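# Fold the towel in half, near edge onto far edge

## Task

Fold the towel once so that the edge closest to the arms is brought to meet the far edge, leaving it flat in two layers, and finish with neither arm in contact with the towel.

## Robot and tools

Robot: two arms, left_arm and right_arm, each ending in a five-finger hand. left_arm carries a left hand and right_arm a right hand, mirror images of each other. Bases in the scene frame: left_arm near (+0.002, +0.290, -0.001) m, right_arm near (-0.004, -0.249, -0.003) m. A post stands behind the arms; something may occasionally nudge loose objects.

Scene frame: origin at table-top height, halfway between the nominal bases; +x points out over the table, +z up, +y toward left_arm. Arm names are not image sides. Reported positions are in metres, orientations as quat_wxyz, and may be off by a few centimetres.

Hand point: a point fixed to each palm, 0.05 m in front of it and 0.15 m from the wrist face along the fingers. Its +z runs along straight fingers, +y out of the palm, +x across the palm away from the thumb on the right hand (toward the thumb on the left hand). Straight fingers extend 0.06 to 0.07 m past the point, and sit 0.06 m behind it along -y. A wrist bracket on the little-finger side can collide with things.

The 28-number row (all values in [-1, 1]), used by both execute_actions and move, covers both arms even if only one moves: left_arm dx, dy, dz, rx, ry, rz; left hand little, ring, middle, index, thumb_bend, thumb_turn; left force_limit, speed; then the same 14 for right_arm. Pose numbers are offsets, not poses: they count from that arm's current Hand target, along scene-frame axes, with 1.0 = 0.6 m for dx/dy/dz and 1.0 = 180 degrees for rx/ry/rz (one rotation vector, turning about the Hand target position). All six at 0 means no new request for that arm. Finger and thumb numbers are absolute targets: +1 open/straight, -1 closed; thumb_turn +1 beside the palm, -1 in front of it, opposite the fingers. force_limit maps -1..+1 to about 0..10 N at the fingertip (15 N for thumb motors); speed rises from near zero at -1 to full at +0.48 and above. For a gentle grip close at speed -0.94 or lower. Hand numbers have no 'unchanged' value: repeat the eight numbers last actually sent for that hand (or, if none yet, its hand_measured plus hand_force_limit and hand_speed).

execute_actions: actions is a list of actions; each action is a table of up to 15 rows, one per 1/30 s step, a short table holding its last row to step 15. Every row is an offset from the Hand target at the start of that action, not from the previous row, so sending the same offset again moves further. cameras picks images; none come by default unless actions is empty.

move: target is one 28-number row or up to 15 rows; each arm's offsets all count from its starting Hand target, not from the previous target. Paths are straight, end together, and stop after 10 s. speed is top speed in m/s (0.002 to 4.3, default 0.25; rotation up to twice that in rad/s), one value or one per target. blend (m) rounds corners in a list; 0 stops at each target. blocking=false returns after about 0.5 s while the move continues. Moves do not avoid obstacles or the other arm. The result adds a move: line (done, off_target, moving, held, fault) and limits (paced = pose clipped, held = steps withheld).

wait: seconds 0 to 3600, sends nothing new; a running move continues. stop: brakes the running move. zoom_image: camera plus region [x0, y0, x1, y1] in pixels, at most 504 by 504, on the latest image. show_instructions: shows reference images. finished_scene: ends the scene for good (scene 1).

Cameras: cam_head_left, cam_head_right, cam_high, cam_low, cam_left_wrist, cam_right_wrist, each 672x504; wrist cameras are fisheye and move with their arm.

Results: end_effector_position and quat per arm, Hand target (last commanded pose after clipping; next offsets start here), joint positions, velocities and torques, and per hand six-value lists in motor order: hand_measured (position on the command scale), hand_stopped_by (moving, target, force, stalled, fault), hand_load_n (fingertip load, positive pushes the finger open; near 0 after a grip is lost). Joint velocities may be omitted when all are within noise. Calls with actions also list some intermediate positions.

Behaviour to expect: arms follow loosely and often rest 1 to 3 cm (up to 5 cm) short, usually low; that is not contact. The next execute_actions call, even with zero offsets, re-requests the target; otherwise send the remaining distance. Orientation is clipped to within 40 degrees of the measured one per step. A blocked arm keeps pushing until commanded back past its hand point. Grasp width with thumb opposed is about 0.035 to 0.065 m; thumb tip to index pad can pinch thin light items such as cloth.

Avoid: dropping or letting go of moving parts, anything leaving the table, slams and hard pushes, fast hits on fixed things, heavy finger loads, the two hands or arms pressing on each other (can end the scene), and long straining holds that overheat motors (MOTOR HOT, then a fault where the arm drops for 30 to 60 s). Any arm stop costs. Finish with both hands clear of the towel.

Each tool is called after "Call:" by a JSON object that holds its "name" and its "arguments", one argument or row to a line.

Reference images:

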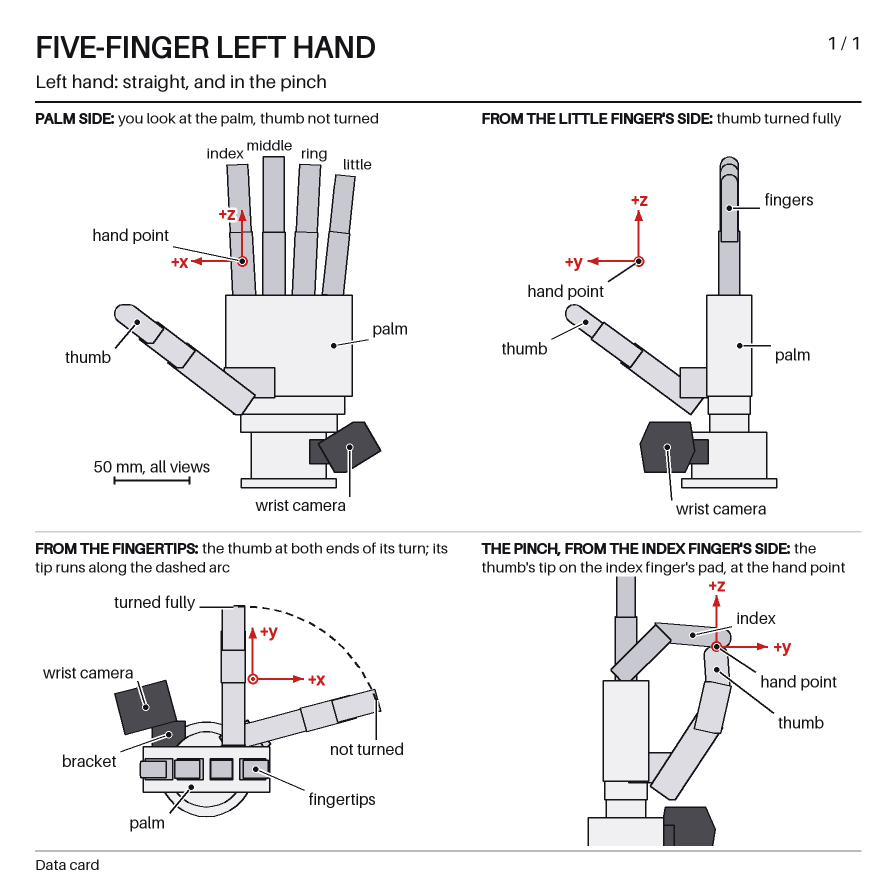

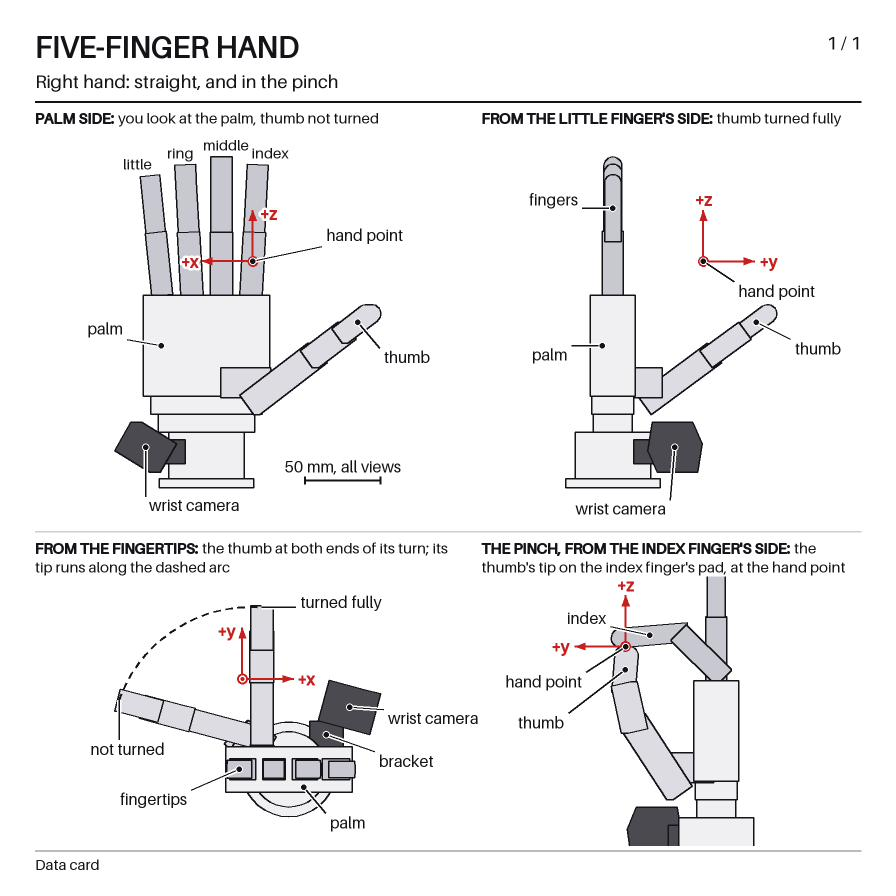

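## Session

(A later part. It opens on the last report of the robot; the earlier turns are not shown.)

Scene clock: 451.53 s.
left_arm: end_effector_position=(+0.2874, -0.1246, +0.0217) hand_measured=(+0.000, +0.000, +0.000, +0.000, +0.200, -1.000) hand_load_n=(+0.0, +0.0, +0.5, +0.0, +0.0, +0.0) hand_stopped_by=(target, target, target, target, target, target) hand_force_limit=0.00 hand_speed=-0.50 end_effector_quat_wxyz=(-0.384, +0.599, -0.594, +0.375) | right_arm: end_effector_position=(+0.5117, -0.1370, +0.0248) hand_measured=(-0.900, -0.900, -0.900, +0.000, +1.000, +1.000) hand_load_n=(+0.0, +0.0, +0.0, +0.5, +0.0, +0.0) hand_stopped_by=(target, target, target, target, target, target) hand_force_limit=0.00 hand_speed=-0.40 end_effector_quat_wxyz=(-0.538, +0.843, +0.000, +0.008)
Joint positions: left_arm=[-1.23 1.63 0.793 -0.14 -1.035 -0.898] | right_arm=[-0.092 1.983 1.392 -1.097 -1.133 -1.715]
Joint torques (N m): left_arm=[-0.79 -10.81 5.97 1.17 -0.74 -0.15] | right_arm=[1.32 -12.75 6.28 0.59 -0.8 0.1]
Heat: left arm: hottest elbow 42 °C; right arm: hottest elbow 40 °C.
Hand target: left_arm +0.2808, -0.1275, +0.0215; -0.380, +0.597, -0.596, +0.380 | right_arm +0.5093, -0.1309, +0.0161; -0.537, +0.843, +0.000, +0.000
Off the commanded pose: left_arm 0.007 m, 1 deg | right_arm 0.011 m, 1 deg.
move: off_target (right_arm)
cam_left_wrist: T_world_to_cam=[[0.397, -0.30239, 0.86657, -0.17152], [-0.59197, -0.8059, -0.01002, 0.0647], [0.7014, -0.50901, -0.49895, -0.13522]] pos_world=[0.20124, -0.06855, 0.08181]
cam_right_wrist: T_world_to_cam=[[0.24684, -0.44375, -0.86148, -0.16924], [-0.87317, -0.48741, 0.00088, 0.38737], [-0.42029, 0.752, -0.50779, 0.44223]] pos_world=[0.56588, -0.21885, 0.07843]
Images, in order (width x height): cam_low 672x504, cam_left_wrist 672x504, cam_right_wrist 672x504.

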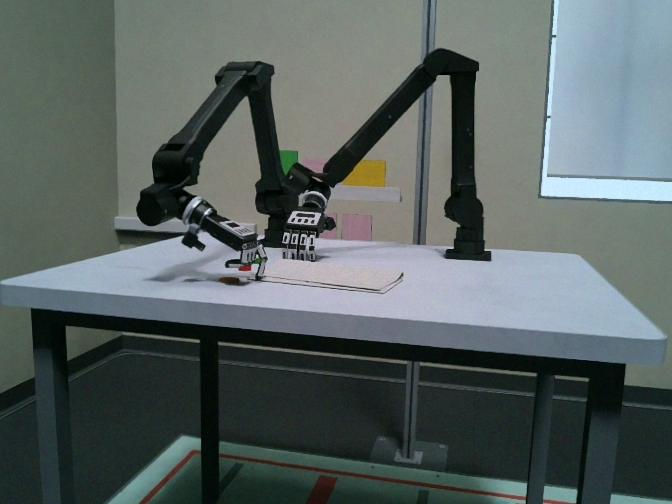

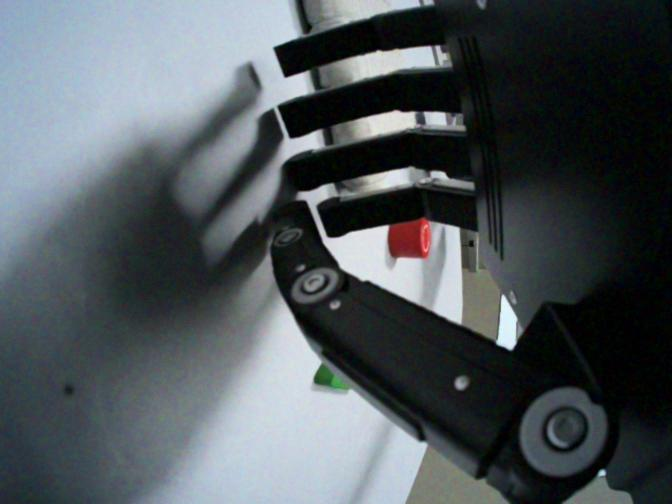

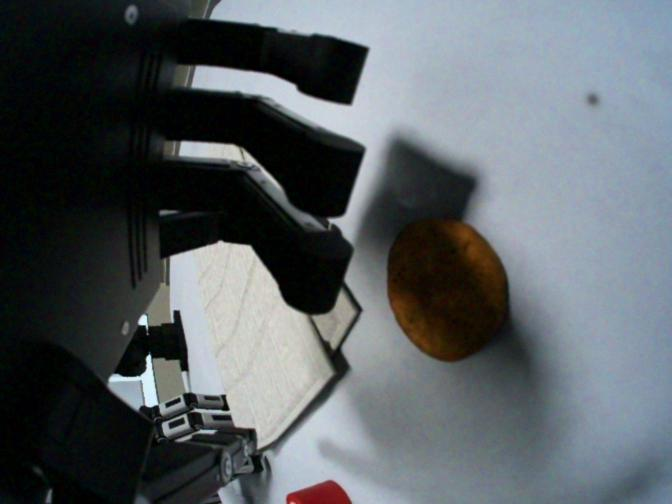

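Call:
{"name": "move", "arguments": {
  "target": [
    [0.105,0,0.006,0,0,0,0,0,0.0,0,0.2,-1,0,-0.5,0,0,0,0,0,0,-0.9,-0.9,-0.9,0,1,1,0,-0.4]
  ],
  "speed": 0.06,
  "cameras": ["cam_right_wrist","cam_left_wrist","cam_low"]
}}

Scene clock: 453.87 s.
left_arm: end_effector_position=(+0.3307, -0.1192, +0.0217) hand_measured=(+0.000, +0.000, +0.000, +0.000, +0.200, -1.000) hand_load_n=(+0.0, +0.0, -1.5, +0.0, +0.5, +0.0) hand_stopped_by=(target, target, target, target, target, target) hand_force_limit=0.00 hand_speed=-0.50 end_effector_quat_wxyz=(-0.380, +0.593, -0.603, +0.374) | right_arm: end_effector_position=(+0.5117, -0.1370, +0.0248) hand_measured=(-0.900, -0.900, -0.900, +0.000, +1.000, +1.000) hand_load_n=(+0.0, +0.0, +0.5, +0.0, +0.0, -0.5) hand_stopped_by=(target, target, target, target, target, target) hand_force_limit=0.00 hand_speed=-0.40 end_effector_quat_wxyz=(-0.538, +0.843, +0.000, +0.008)
Joint positions: left_arm=[-1.122 1.645 0.796 0.011 -0.952 -0.721] | right_arm=[-0.092 1.983 1.392 -1.097 -1.133 -1.715]
Joint torques (N m): left_arm=[2.02 -9.35 9.2 1.99 -0.46 0.06] | right_arm=[1.32 -13.39 6.3 0.59 -0.8 0.1]
Heat: left arm: hottest elbow 42 °C; right arm: hottest elbow 39 °C.
Hand target: left_arm +0.3438, -0.1276, +0.0252; -0.380, +0.597, -0.596, +0.380 | right_arm +0.5093, -0.1309, +0.0161; -0.537, +0.843, +0.000, +0.000
Off the commanded pose: left_arm 0.016 m, 1 deg | right_arm 0.011 m, 1 deg.
move: off_target (left_arm)
cam_left_wrist: T_world_to_cam=[[0.39902, -0.31627, 0.86067, -0.18932], [-0.60765, -0.79414, -0.01011, 0.1013], [0.68669, -0.51896, -0.50906, -0.15898]] pos_world=[0.24627, -0.06194, 0.08303]
cam_right_wrist: T_world_to_cam=[[0.24652, -0.44379, -0.86155, -0.16906], [-0.87323, -0.4873, 0.00115, 0.38741], [-0.42035, 0.75206, -0.50766, 0.44227]] pos_world=[0.56588, -0.21885, 0.07843]
Images, in order (width x height): cam_low 672x504, cam_left_wrist 672x504, cam_right_wrist 672x504.

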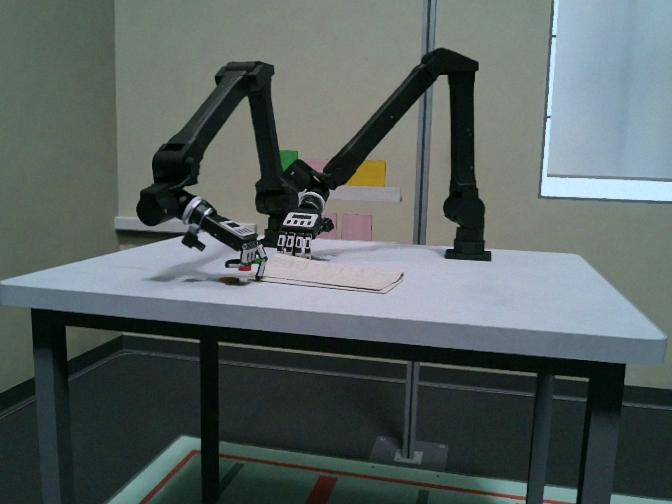

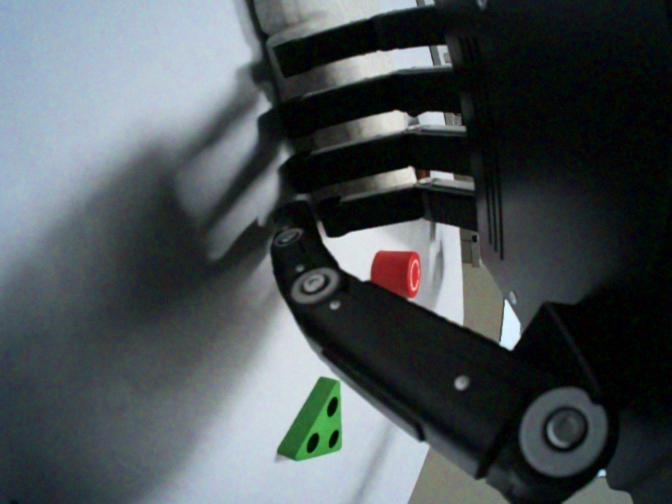

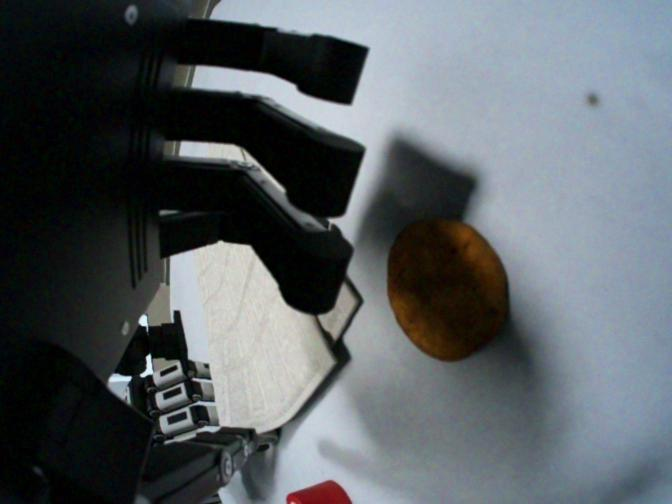

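Call:
{"name": "move", "arguments": {
  "target": [
    [0.035,0,0.003,0,0,0,0,0,0.0,0,0.2,-1,0,-0.5,0,0,0,0,0,0,-0.9,-0.9,-0.9,0,1,1,0,-0.4]
  ],
  "speed": 0.06,
  "cameras": ["cam_right_wrist","cam_left_wrist","cam_head_right"]
}}

Call:
{"name": "zoom_image", "arguments": {
  "camera": "cam_head_right",
  "region": [300, 220, 500, 340]
}}

Call:
{"name": "zoom_image", "arguments": {
  "camera": "cam_right_wrist",
  "region": [170, 200, 420, 450]
}}

Scene clock: 455.20 s.
left_arm: end_effector_position=(+0.3509, -0.1181, +0.0217) hand_measured=(+0.000, +0.000, +0.000, +0.000, +0.200, -1.000) hand_load_n=(+0.0, +0.0, -1.0, +0.0, +0.0, +0.0) hand_stopped_by=(target, target, target, target, target, target) hand_force_limit=0.00 hand_speed=-0.50 end_effector_quat_wxyz=(-0.380, +0.594, -0.604, +0.372) | right_arm: end_effector_position=(+0.5117, -0.1370, +0.0248) hand_measured=(-0.900, -0.900, -0.900, +0.000, +1.000, +1.000) hand_load_n=(+0.0, +0.0, +0.5, +0.0, +0.0, +0.0) hand_stopped_by=(target, target, target, target, target, target) hand_force_limit=0.00 hand_speed=-0.40 end_effector_quat_wxyz=(-0.538, +0.843, +0.000, +0.008)
Joint positions: left_arm=[-1.078 1.663 0.815 0.046 -0.922 -0.669] | right_arm=[-0.092 1.983 1.392 -1.097 -1.133 -1.715]
Joint torques (N m): left_arm=[1.85 -9.82 9.43 2 -0.46 0.06] | right_arm=[1.32 -13.39 6.28 0.59 -0.8 0.1]
Heat: left arm: hottest elbow 42 °C; right arm: hottest elbow 39 °C.
Hand target: left_arm +0.3647, -0.1275, +0.0269; -0.380, +0.597, -0.596, +0.380 | right_arm +0.5093, -0.1309, +0.0161; -0.537, +0.843, +0.000, +0.000
Off the commanded pose: left_arm 0.018 m, 1 deg | right_arm 0.011 m, 1 deg.
move: off_target (left_arm)
cam_left_wrist: T_world_to_cam=[[0.40215, -0.31909, 0.85817, -0.19844], [-0.60687, -0.79472, -0.01111, 0.11403], [0.68555, -0.51633, -0.51324, -0.1715]] pos_world=[0.26658, -0.06124, 0.08354]
cam_right_wrist: T_world_to_cam=[[0.24652, -0.44379, -0.86155, -0.16906], [-0.87323, -0.4873, 0.00115, 0.38741], [-0.42035, 0.75206, -0.50766, 0.44227]] pos_world=[0.56588, -0.21885, 0.07843]
Images, in order (width x height): cam_head_right 672x504, cam_left_wrist 672x504, cam_right_wrist 672x504.

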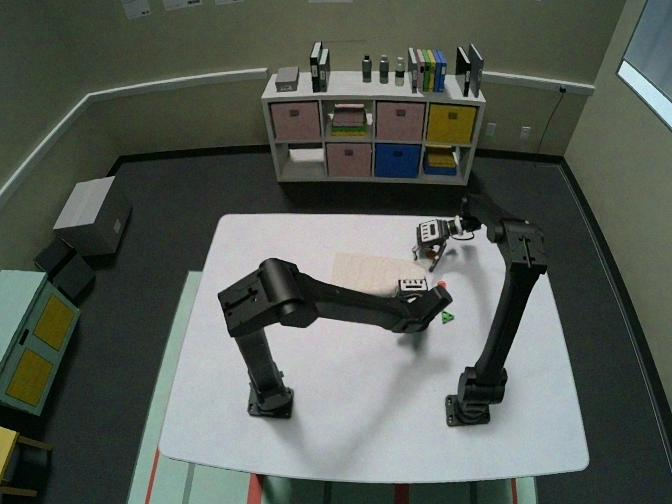

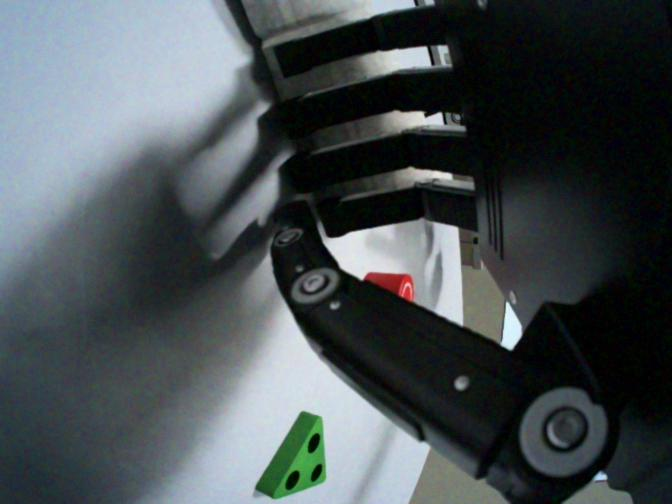

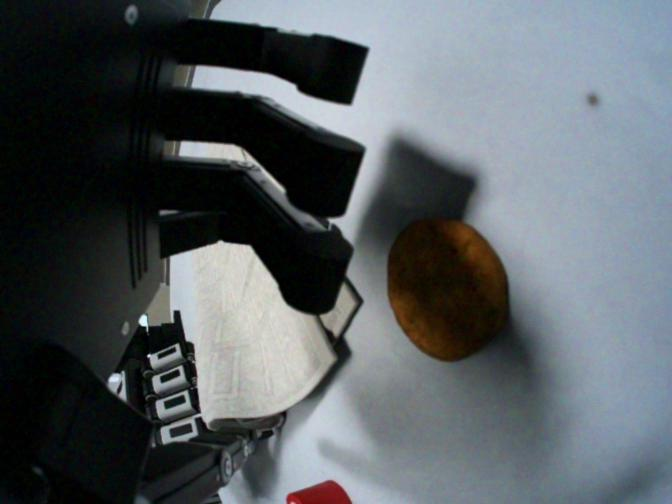

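Scaled by 2.520.

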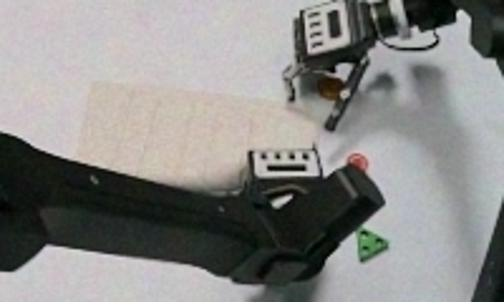

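Scaled by 2.016 from the camera's image (finer frame: 960x720).

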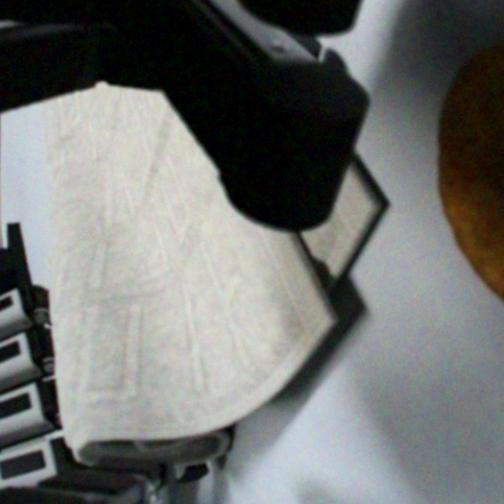

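Call:
{"name": "move", "arguments": {
  "target": [
    [-0.03,0,0.003,0,0,0,0,0,0.0,0,0.2,-1,0,-0.5,0,0,0,0,0,0,-0.9,-0.9,0.3,0,0.2,1,0,-0.4],
    [-0.04,0,0.1,0,0,0,0,0,0.0,0,0.2,-1,0,-0.5,0,0,0,0,0,0,-0.9,-0.9,0.3,0,0.2,-1,0,-0.4]
  ],
  "speed": 0.1,
  "cameras": ["cam_right_wrist","cam_left_wrist","cam_head_right"]
}}

Call:
{"name": "zoom_image", "arguments": {
  "camera": "cam_head_right",
  "region": [300, 220, 500, 340]
}}

Scene clock: 461.03 s.
left_arm: end_effector_position=(+0.3399, -0.1096, +0.0669) hand_measured=(+0.000, +0.000, +0.000, +0.000, +0.200, -1.000) hand_load_n=(+0.0, +0.0, +0.0, +0.0, +0.0, +0.0) hand_stopped_by=(target, target, target, target, target, target) hand_force_limit=0.00 hand_speed=-0.50 end_effector_quat_wxyz=(-0.388, +0.595, -0.604, +0.361) | right_arm: end_effector_position=(+0.5116, -0.1370, +0.0248) hand_measured=(-0.900, -0.900, +0.300, +0.000, +0.200, -1.000) hand_load_n=(+0.0, +0.0, +0.0, +0.0, +0.0, +0.0) hand_stopped_by=(target, target, target, target, target, target) hand_force_limit=0.00 hand_speed=-0.40 end_effector_quat_wxyz=(-0.538, +0.843, -0.001, +0.008)
Joint positions: left_arm=[-1.098 1.546 0.843 -0.148 -0.95 -0.705] | right_arm=[-0.092 1.983 1.392 -1.097 -1.133 -1.714]
Joint torques (N m): left_arm=[-1.14 -11.4 10.65 0.68 -0.73 -0.16] | right_arm=[1.32 -13.45 6.3 0.61 -0.81 0.07]
Heat: left arm: hottest elbow 41 °C; right arm: hottest elbow 38 °C.
Hand target: left_arm +0.3408, -0.1275, +0.0870; -0.380, +0.597, -0.596, +0.380 | right_arm +0.5093, -0.1309, +0.0161; -0.537, +0.843, +0.000, +0.000
Off the commanded pose: left_arm 0.027 m, 3 deg | right_arm 0.011 m, 1 deg.
move: off_target (left_arm); target 2's new numbers were sent with right_arm's hand 0.011 m and 1 deg from that target
cam_left_wrist: T_world_to_cam=[[0.41069, -0.33127, 0.84947, -0.23376], [-0.59474, -0.8035, -0.02581, 0.11055], [0.6911, -0.49461, -0.52701, -0.13503]] pos_world=[0.25507, -0.0554, 0.13026]
cam_right_wrist: T_world_to_cam=[[0.24573, -0.44385, -0.86175, -0.16861], [-0.8734, -0.487, 0.00178, 0.38753], [-0.42046, 0.75222, -0.50733, 0.44234]] pos_world=[0.56588, -0.21885, 0.07843]
Images, in order (width x height): cam_head_right 672x504, cam_left_wrist 672x504, cam_right_wrist 672x504.

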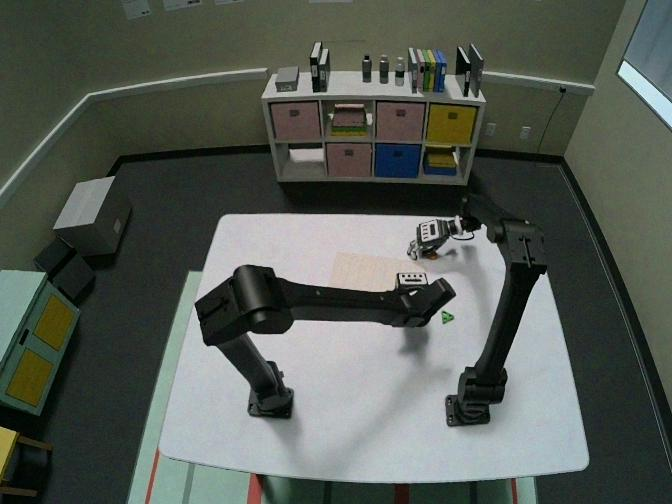

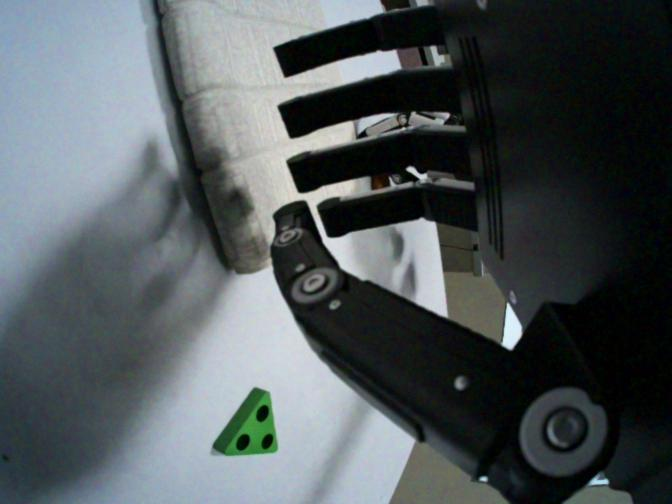

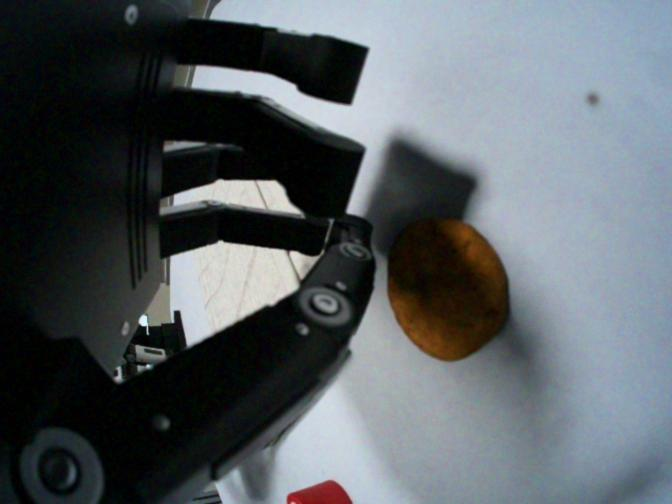

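Scaled by 2.520.

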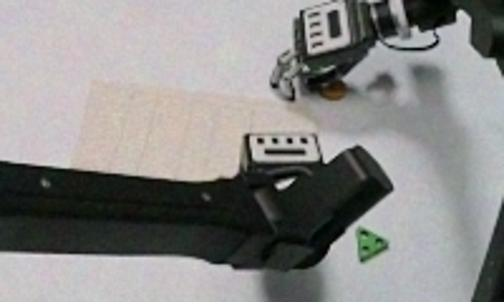

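Call:
{"name": "move", "arguments": {
  "target": [
    [0.112,0.01,-0.04,0,0,0,0,0,0.0,0,0.2,-1,0,-0.5,0,0,0,0,0,0,-0.9,-0.9,0.3,0,0.2,-1,0,-0.4],
    [0.108,0.01,-0.118,0,0,0,0,0,0.0,0,0.2,-1,0,-0.5,0,0,0,0,0,0,-0.9,-0.9,0.3,0,0.2,-1,0,-0.4]
  ],
  "speed": 0.08,
  "cameras": ["cam_right_wrist","cam_left_wrist","cam_head_right"]
}}

Call:
{"name": "zoom_image", "arguments": {
  "camera": "cam_head_right",
  "region": [300, 220, 500, 340]
}}

Scene clock: 464.07 s.
left_arm: end_effector_position=(+0.4030, -0.1237, +0.0303) hand_measured=(+0.000, +0.000, +0.000, +0.000, +0.200, -1.000) hand_load_n=(+0.0, +0.0, -1.5, +0.0, +0.0, +0.0) hand_stopped_by=(target, target, target, target, target, target) hand_force_limit=0.00 hand_speed=-0.50 end_effector_quat_wxyz=(-0.379, +0.598, -0.590, +0.388) | right_arm: end_effector_position=(+0.5116, -0.1370, +0.0248) hand_measured=(-0.900, -0.900, +0.300, +0.000, +0.200, -1.000) hand_load_n=(+0.0, +0.0, +0.0, +0.0, +0.0, +0.0) hand_stopped_by=(target, target, target, target, target, target) hand_force_limit=0.00 hand_speed=-0.40 end_effector_quat_wxyz=(-0.538, +0.843, -0.001, +0.008)
Joint positions: left_arm=[-0.986 1.71 0.873 0.151 -0.862 -0.575] | right_arm=[-0.092 1.983 1.392 -1.097 -1.133 -1.714]
Joint torques (N m): left_arm=[1.2 -9.47 6.91 2 -0.18 0.02] | right_arm=[1.32 -13.45 6.3 0.61 -0.81 0.07]
Heat: left arm: hottest elbow 42 °C; right arm: hottest elbow 38 °C.
Hand target: left_arm +0.4056, -0.1215, +0.0160; -0.380, +0.597, -0.596, +0.380 | right_arm +0.5093, -0.1309, +0.0161; -0.537, +0.843, +0.000, +0.000
Off the commanded pose: left_arm 0.015 m, 1 deg | right_arm 0.011 m, 1 deg.
move: off_target (left_arm)
cam_left_wrist: T_world_to_cam=[[0.38364, -0.28545, 0.87826, -0.21753], [-0.60025, -0.79981, 0.00225, 0.13761], [0.7018, -0.52804, -0.47818, -0.2147]] pos_world=[0.31673, -0.0654, 0.08807]
cam_right_wrist: T_world_to_cam=[[0.24573, -0.44385, -0.86175, -0.16861], [-0.8734, -0.487, 0.00178, 0.38753], [-0.42046, 0.75222, -0.50733, 0.44234]] pos_world=[0.56588, -0.21885, 0.07843]
Images, in order (width x height): cam_head_right 672x504, cam_left_wrist 672x504, cam_right_wrist 672x504.

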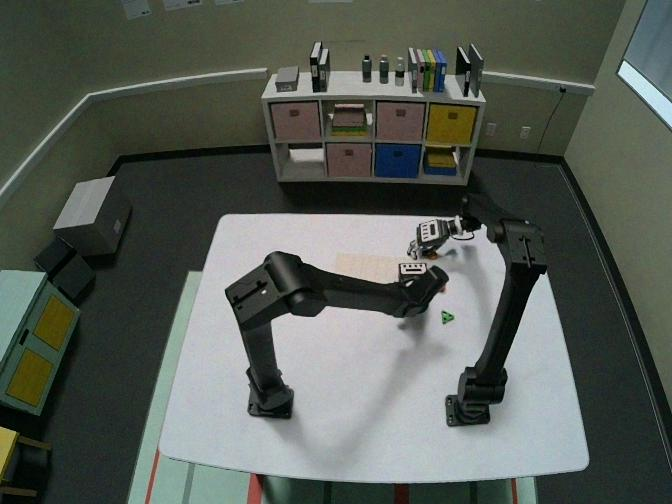

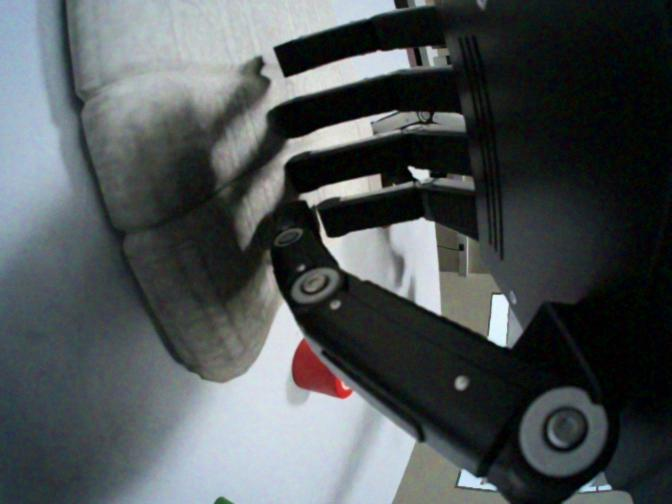

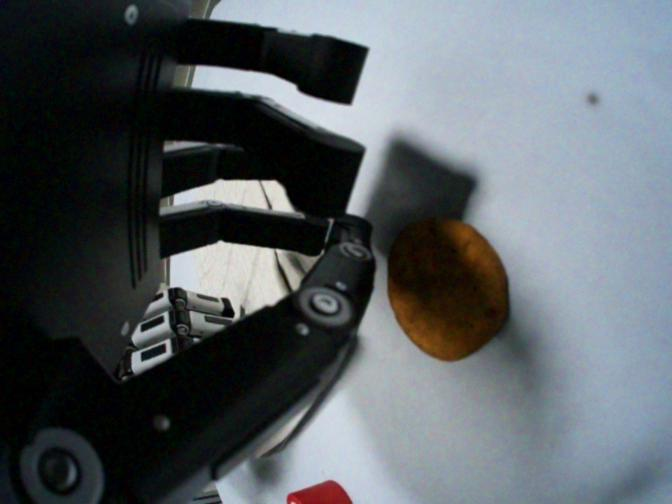

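Scaled by 2.520.

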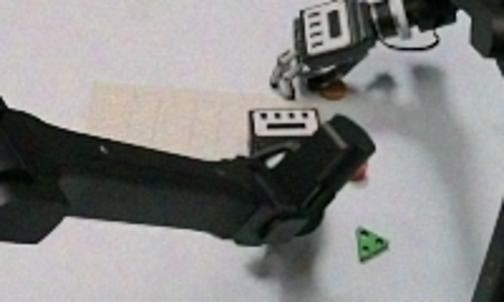

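Call:
{"name": "move", "arguments": {
  "target": [
    [0.06,0,-0.006,0,0,0,0,0,0.0,0,0.2,-1,0,-0.5,0,0,0,0,0,0,-0.9,-0.9,0.3,0,0.2,-1,0,-0.4]
  ],
  "speed": 0.05,
  "cameras": ["cam_right_wrist","cam_left_wrist","cam_head_right"]
}}

Call:
{"name": "zoom_image", "arguments": {
  "camera": "cam_head_right",
  "region": [300, 220, 500, 340]
}}

Scene clock: 465.70 s.
left_arm: end_effector_position=(+0.4314, -0.1261, +0.0296) hand_measured=(+0.000, +0.000, +0.000, +0.000, +0.200, -1.000) hand_load_n=(+0.0, +0.0, -3.5, +0.0, +0.0, +0.0) hand_stopped_by=(target, target, target, target, target, target) hand_force_limit=0.00 hand_speed=-0.50 end_effector_quat_wxyz=(-0.375, +0.597, -0.589, +0.394) | right_arm: end_effector_position=(+0.5116, -0.1370, +0.0248) hand_measured=(-0.900, -0.900, +0.300, +0.000, +0.200, -1.000) hand_load_n=(+0.0, +0.0, +0.0, +0.0, +0.0, +0.0) hand_stopped_by=(target, target, target, target, target, target) hand_force_limit=0.00 hand_speed=-0.40 end_effector_quat_wxyz=(-0.538, +0.843, -0.001, +0.008)
Joint positions: left_arm=[-0.936 1.747 0.91 0.199 -0.815 -0.526] | right_arm=[-0.092 1.983 1.392 -1.097 -1.133 -1.714]
Joint torques (N m): left_arm=[2.32 -9.41 8.29 1.69 -0.07 0.1] | right_arm=[1.32 -13.45 6.28 0.61 -0.81 0.07]
Heat: left arm: hottest elbow 42 °C; right arm: hottest elbow 38 °C.
Hand target: left_arm +0.4415, -0.1214, +0.0124; -0.380, +0.597, -0.596, +0.380 | right_arm +0.5093, -0.1309, +0.0161; -0.537, +0.843, +0.000, +0.000
Off the commanded pose: left_arm 0.020 m, 2 deg | right_arm 0.011 m, 1 deg.
move: off_target (left_arm)
cam_left_wrist: T_world_to_cam=[[0.37774, -0.27773, 0.88328, -0.22509], [-0.60597, -0.79544, 0.00904, 0.1556], [0.70008, -0.53865, -0.46876, -0.23713]] pos_world=[0.34533, -0.06647, 0.08625]
cam_right_wrist: T_world_to_cam=[[0.24573, -0.44385, -0.86175, -0.16861], [-0.8734, -0.487, 0.00178, 0.38753], [-0.42046, 0.75222, -0.50733, 0.44234]] pos_world=[0.56588, -0.21885, 0.07843]
Images, in order (width x height): cam_head_right 672x504, cam_left_wrist 672x504, cam_right_wrist 672x504.

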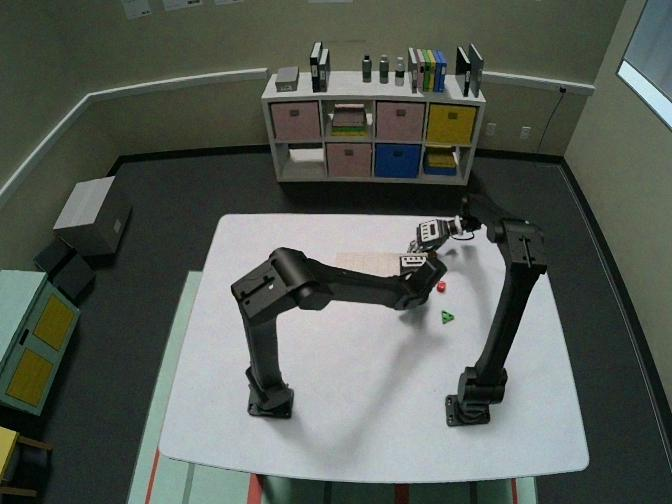

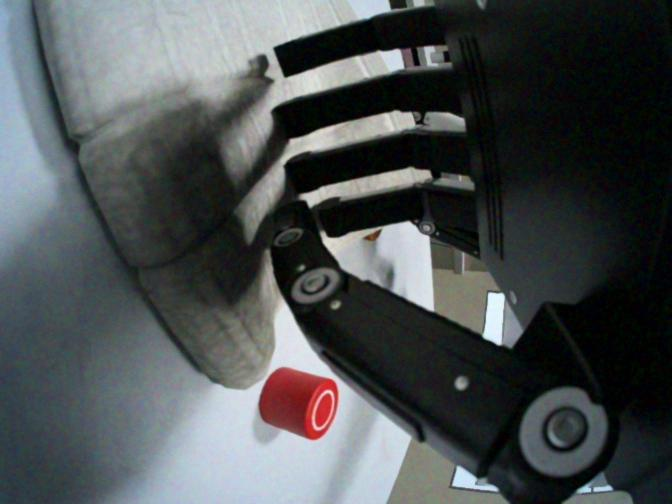

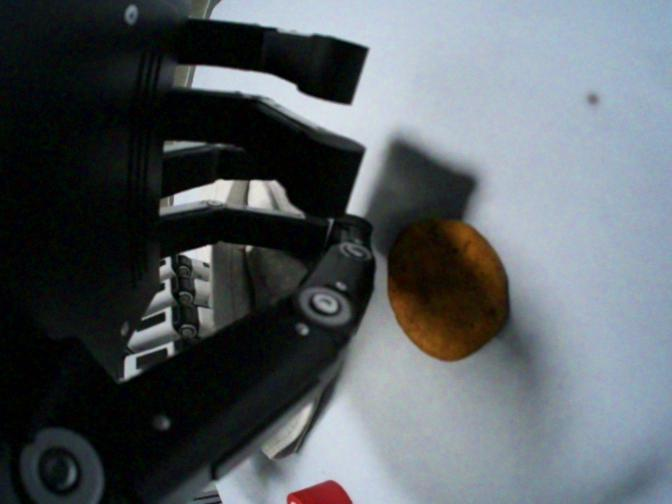

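Scaled by 2.520.

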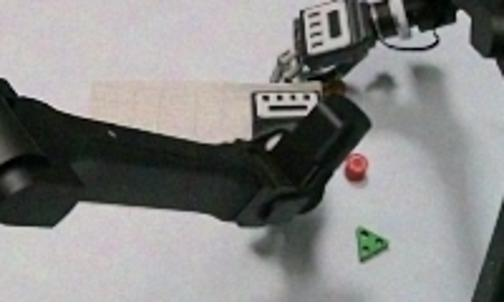

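Call:
{"name": "move", "arguments": {
  "target": [
    [0.0,0,0.09,0,0,0,0,0,0.0,0,0.2,-1,0,-0.5,0,0,0,0,0,0,-0.9,-0.9,0.3,0,0.2,-1,0,-0.4],
    [-0.2,0,0.12,0,0,0,0,0,0.0,0,0.2,-1,0,-0.5,0,0,0,0,0,0,-0.9,-0.9,0.3,0,0.2,-1,0,-0.4]
  ],
  "speed": 0.15,
  "cameras": ["cam_right_wrist","cam_left_wrist","cam_head_right"]
}}

Call:
{"name": "zoom_image", "arguments": {
  "camera": "cam_head_right",
  "region": [300, 220, 500, 340]
}}

Scene clock: 468.90 s.
left_arm: end_effector_position=(+0.3257, -0.1164, +0.0756) hand_measured=(+0.000, +0.000, +0.000, +0.000, +0.200, -1.000) hand_load_n=(+0.0, +0.0, +0.0, +0.0, +0.0, +0.0) hand_stopped_by=(target, target, target, target, target, target) hand_force_limit=0.00 hand_speed=-0.50 end_effector_quat_wxyz=(-0.385, +0.596, -0.598, +0.372) | right_arm: end_effector_position=(+0.5116, -0.1370, +0.0248) hand_measured=(-0.900, -0.900, +0.300, +0.000, +0.200, -1.000) hand_load_n=(+0.0, +0.0, +0.0, -0.5, +0.0, +0.0) hand_stopped_by=(target, target, target, target, target, target) hand_force_limit=0.00 hand_speed=-0.40 end_effector_quat_wxyz=(-0.538, +0.843, -0.001, +0.008)
Joint positions: left_arm=[-1.135 1.525 0.841 -0.179 -0.973 -0.749] | right_arm=[-0.092 1.983 1.392 -1.097 -1.133 -1.714]
Joint torques (N m): left_arm=[-0.73 -11.46 8.06 0.73 -0.76 -0.2] | right_arm=[1.32 -13.45 6.3 0.61 -0.81 0.07]
Heat: left arm: hottest elbow 42 °C; right arm: hottest elbow 38 °C.
Hand target: left_arm +0.3215, -0.1215, +0.0845; -0.380, +0.597, -0.596, +0.380 | right_arm +0.5093, -0.1309, +0.0161; -0.537, +0.843, +0.000, +0.000
Off the commanded pose: left_arm 0.011 m, 1 deg | right_arm 0.011 m, 1 deg.
move: off_target (left_arm)
cam_left_wrist: T_world_to_cam=[[0.39931, -0.31279, 0.86181, -0.23268], [-0.59662, -0.80239, -0.01479, 0.09685], [0.69613, -0.50826, -0.50702, -0.12865]] pos_world=[0.24025, -0.06046, 0.13673]
cam_right_wrist: T_world_to_cam=[[0.24573, -0.44385, -0.86175, -0.16861], [-0.8734, -0.487, 0.00178, 0.38753], [-0.42046, 0.75222, -0.50733, 0.44234]] pos_world=[0.56588, -0.21885, 0.07843]
Images, in order (width x height): cam_head_right 672x504, cam_left_wrist 672x504, cam_right_wrist 672x504.

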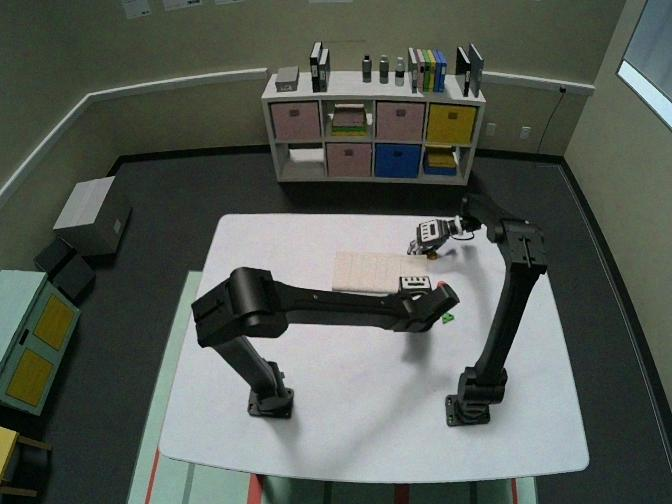

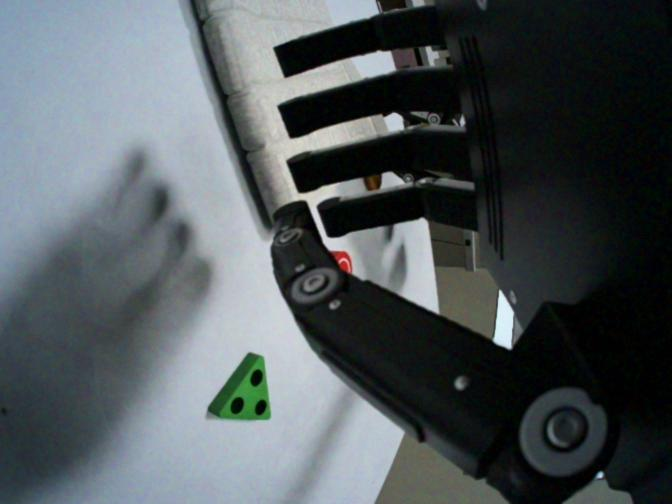

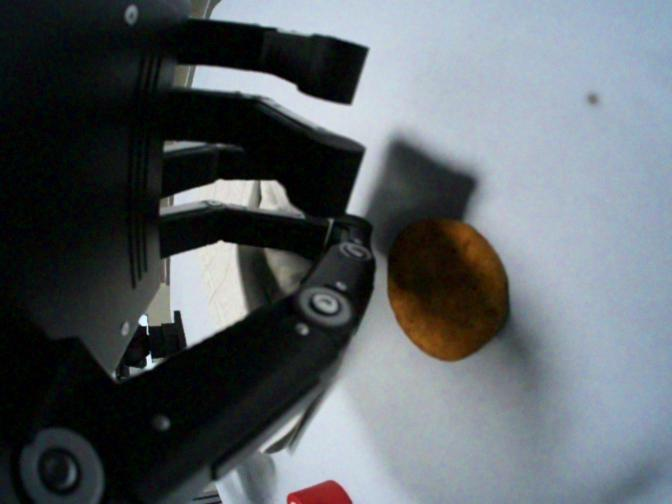

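Scaled by 2.520.

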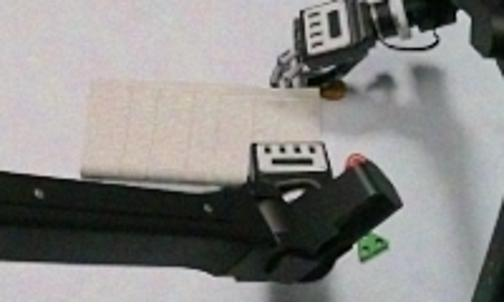

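Call:
{"name": "move", "arguments": {
  "target": [
    [-0.12,0.15,0.05,0,0,0,0,0,0.0,0,0.2,-1,0,-0.5,0.03,-0.02,0.13,0,0,0,-0.9,-0.9,0.0,0,0.2,-1,0,-0.4]
  ],
  "speed": 0.15,
  "cameras": ["cam_right_wrist","cam_left_wrist","cam_head_right","cam_high"]
}}

Call:
{"name": "zoom_image", "arguments": {
  "camera": "cam_head_right",
  "region": [300, 220, 500, 340]
}}

Scene clock: 470.97 s.
left_arm: end_effector_position=(+0.2543, -0.0283, +0.1101) hand_measured=(+0.000, +0.000, +0.000, +0.000, +0.200, -1.000) hand_load_n=(+0.0, +0.0, +0.0, +0.0, -0.5, +0.0) hand_stopped_by=(target, target, target, target, target, target) hand_force_limit=0.00 hand_speed=-0.50 end_effector_quat_wxyz=(-0.384, +0.598, -0.596, +0.374) | right_arm: end_effector_position=(+0.5133, -0.1375, +0.0830) hand_measured=(-0.900, -0.900, +0.000, +0.000, +0.200, -1.000) hand_load_n=(+0.0, +0.0, +0.0, +0.0, +0.0, +0.0) hand_stopped_by=(target, target, target, target, target, target) hand_force_limit=0.00 hand_speed=-0.40 end_effector_quat_wxyz=(-0.540, +0.842, -0.009, -0.016)
Joint positions: left_arm=[-1.227 1.175 0.634 -0.433 -1.031 -0.89] | right_arm=[-0.092 1.946 1.499 -1.315 -1.132 -1.742]
Joint torques (N m): left_arm=[-0.85 -6.71 8.38 0.55 -0.84 -0.18] | right_arm=[-0.15 -14.56 10.06 -0.51 -0.72 -0.07]
Heat: left arm: hottest elbow 41 °C; right arm: hottest elbow 38 °C.
Hand target: left_arm +0.2496, -0.0314, +0.1144; -0.380, +0.597, -0.596, +0.380 | right_arm +0.5274, -0.1429, +0.0942; -0.537, +0.843, +0.000, +0.000
Off the commanded pose: left_arm 0.007 m, 1 deg | right_arm 0.019 m, 2 deg.
move: off_target (right_arm)
cam_left_wrist: T_world_to_cam=[[0.39782, -0.30617, 0.86487, -0.20608], [-0.5943, -0.80417, -0.01132, 0.12435], [0.69896, -0.50949, -0.50187, -0.01797]] pos_world=[0.16844, 0.02775, 0.17062]
cam_right_wrist: T_world_to_cam=[[0.20872, -0.43758, -0.87462, -0.09822], [-0.8665, -0.49739, 0.04206, 0.38027], [-0.45343, 0.74908, -0.48298, 0.48742]] pos_world=[0.57102, -0.21895, 0.13352]
Images, in order (width x height): cam_head_right 672x504, cam_high 672x504, cam_left_wrist 672x504, cam_right_wrist 672x504.

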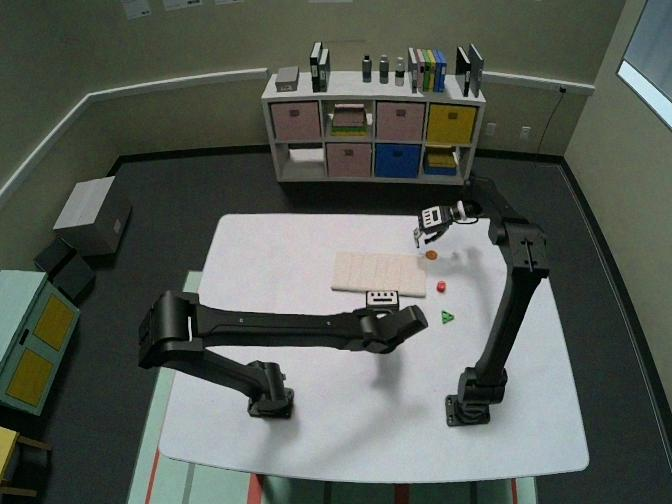

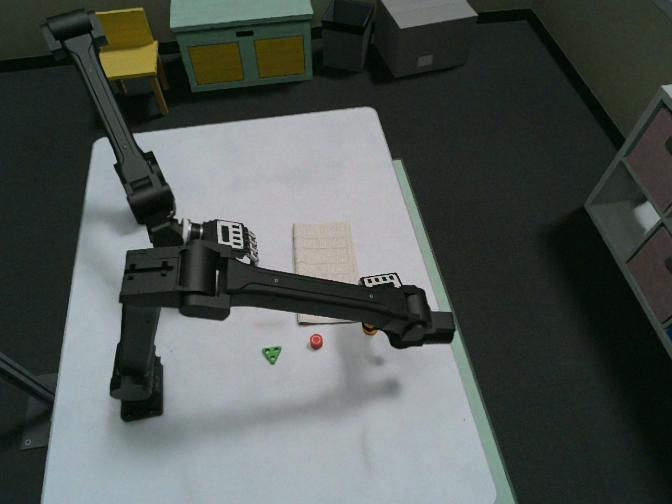

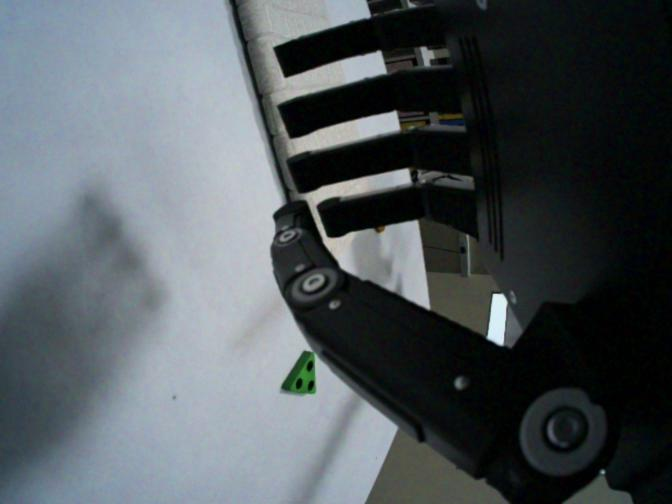

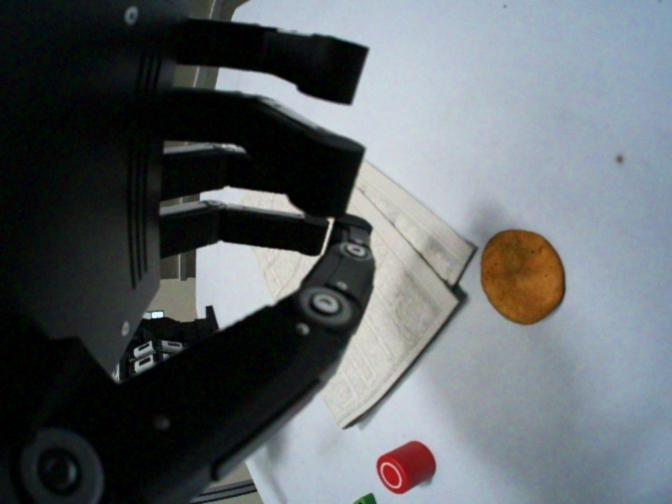

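Scaled by 2.520.

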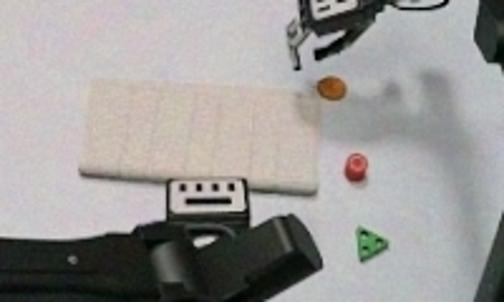

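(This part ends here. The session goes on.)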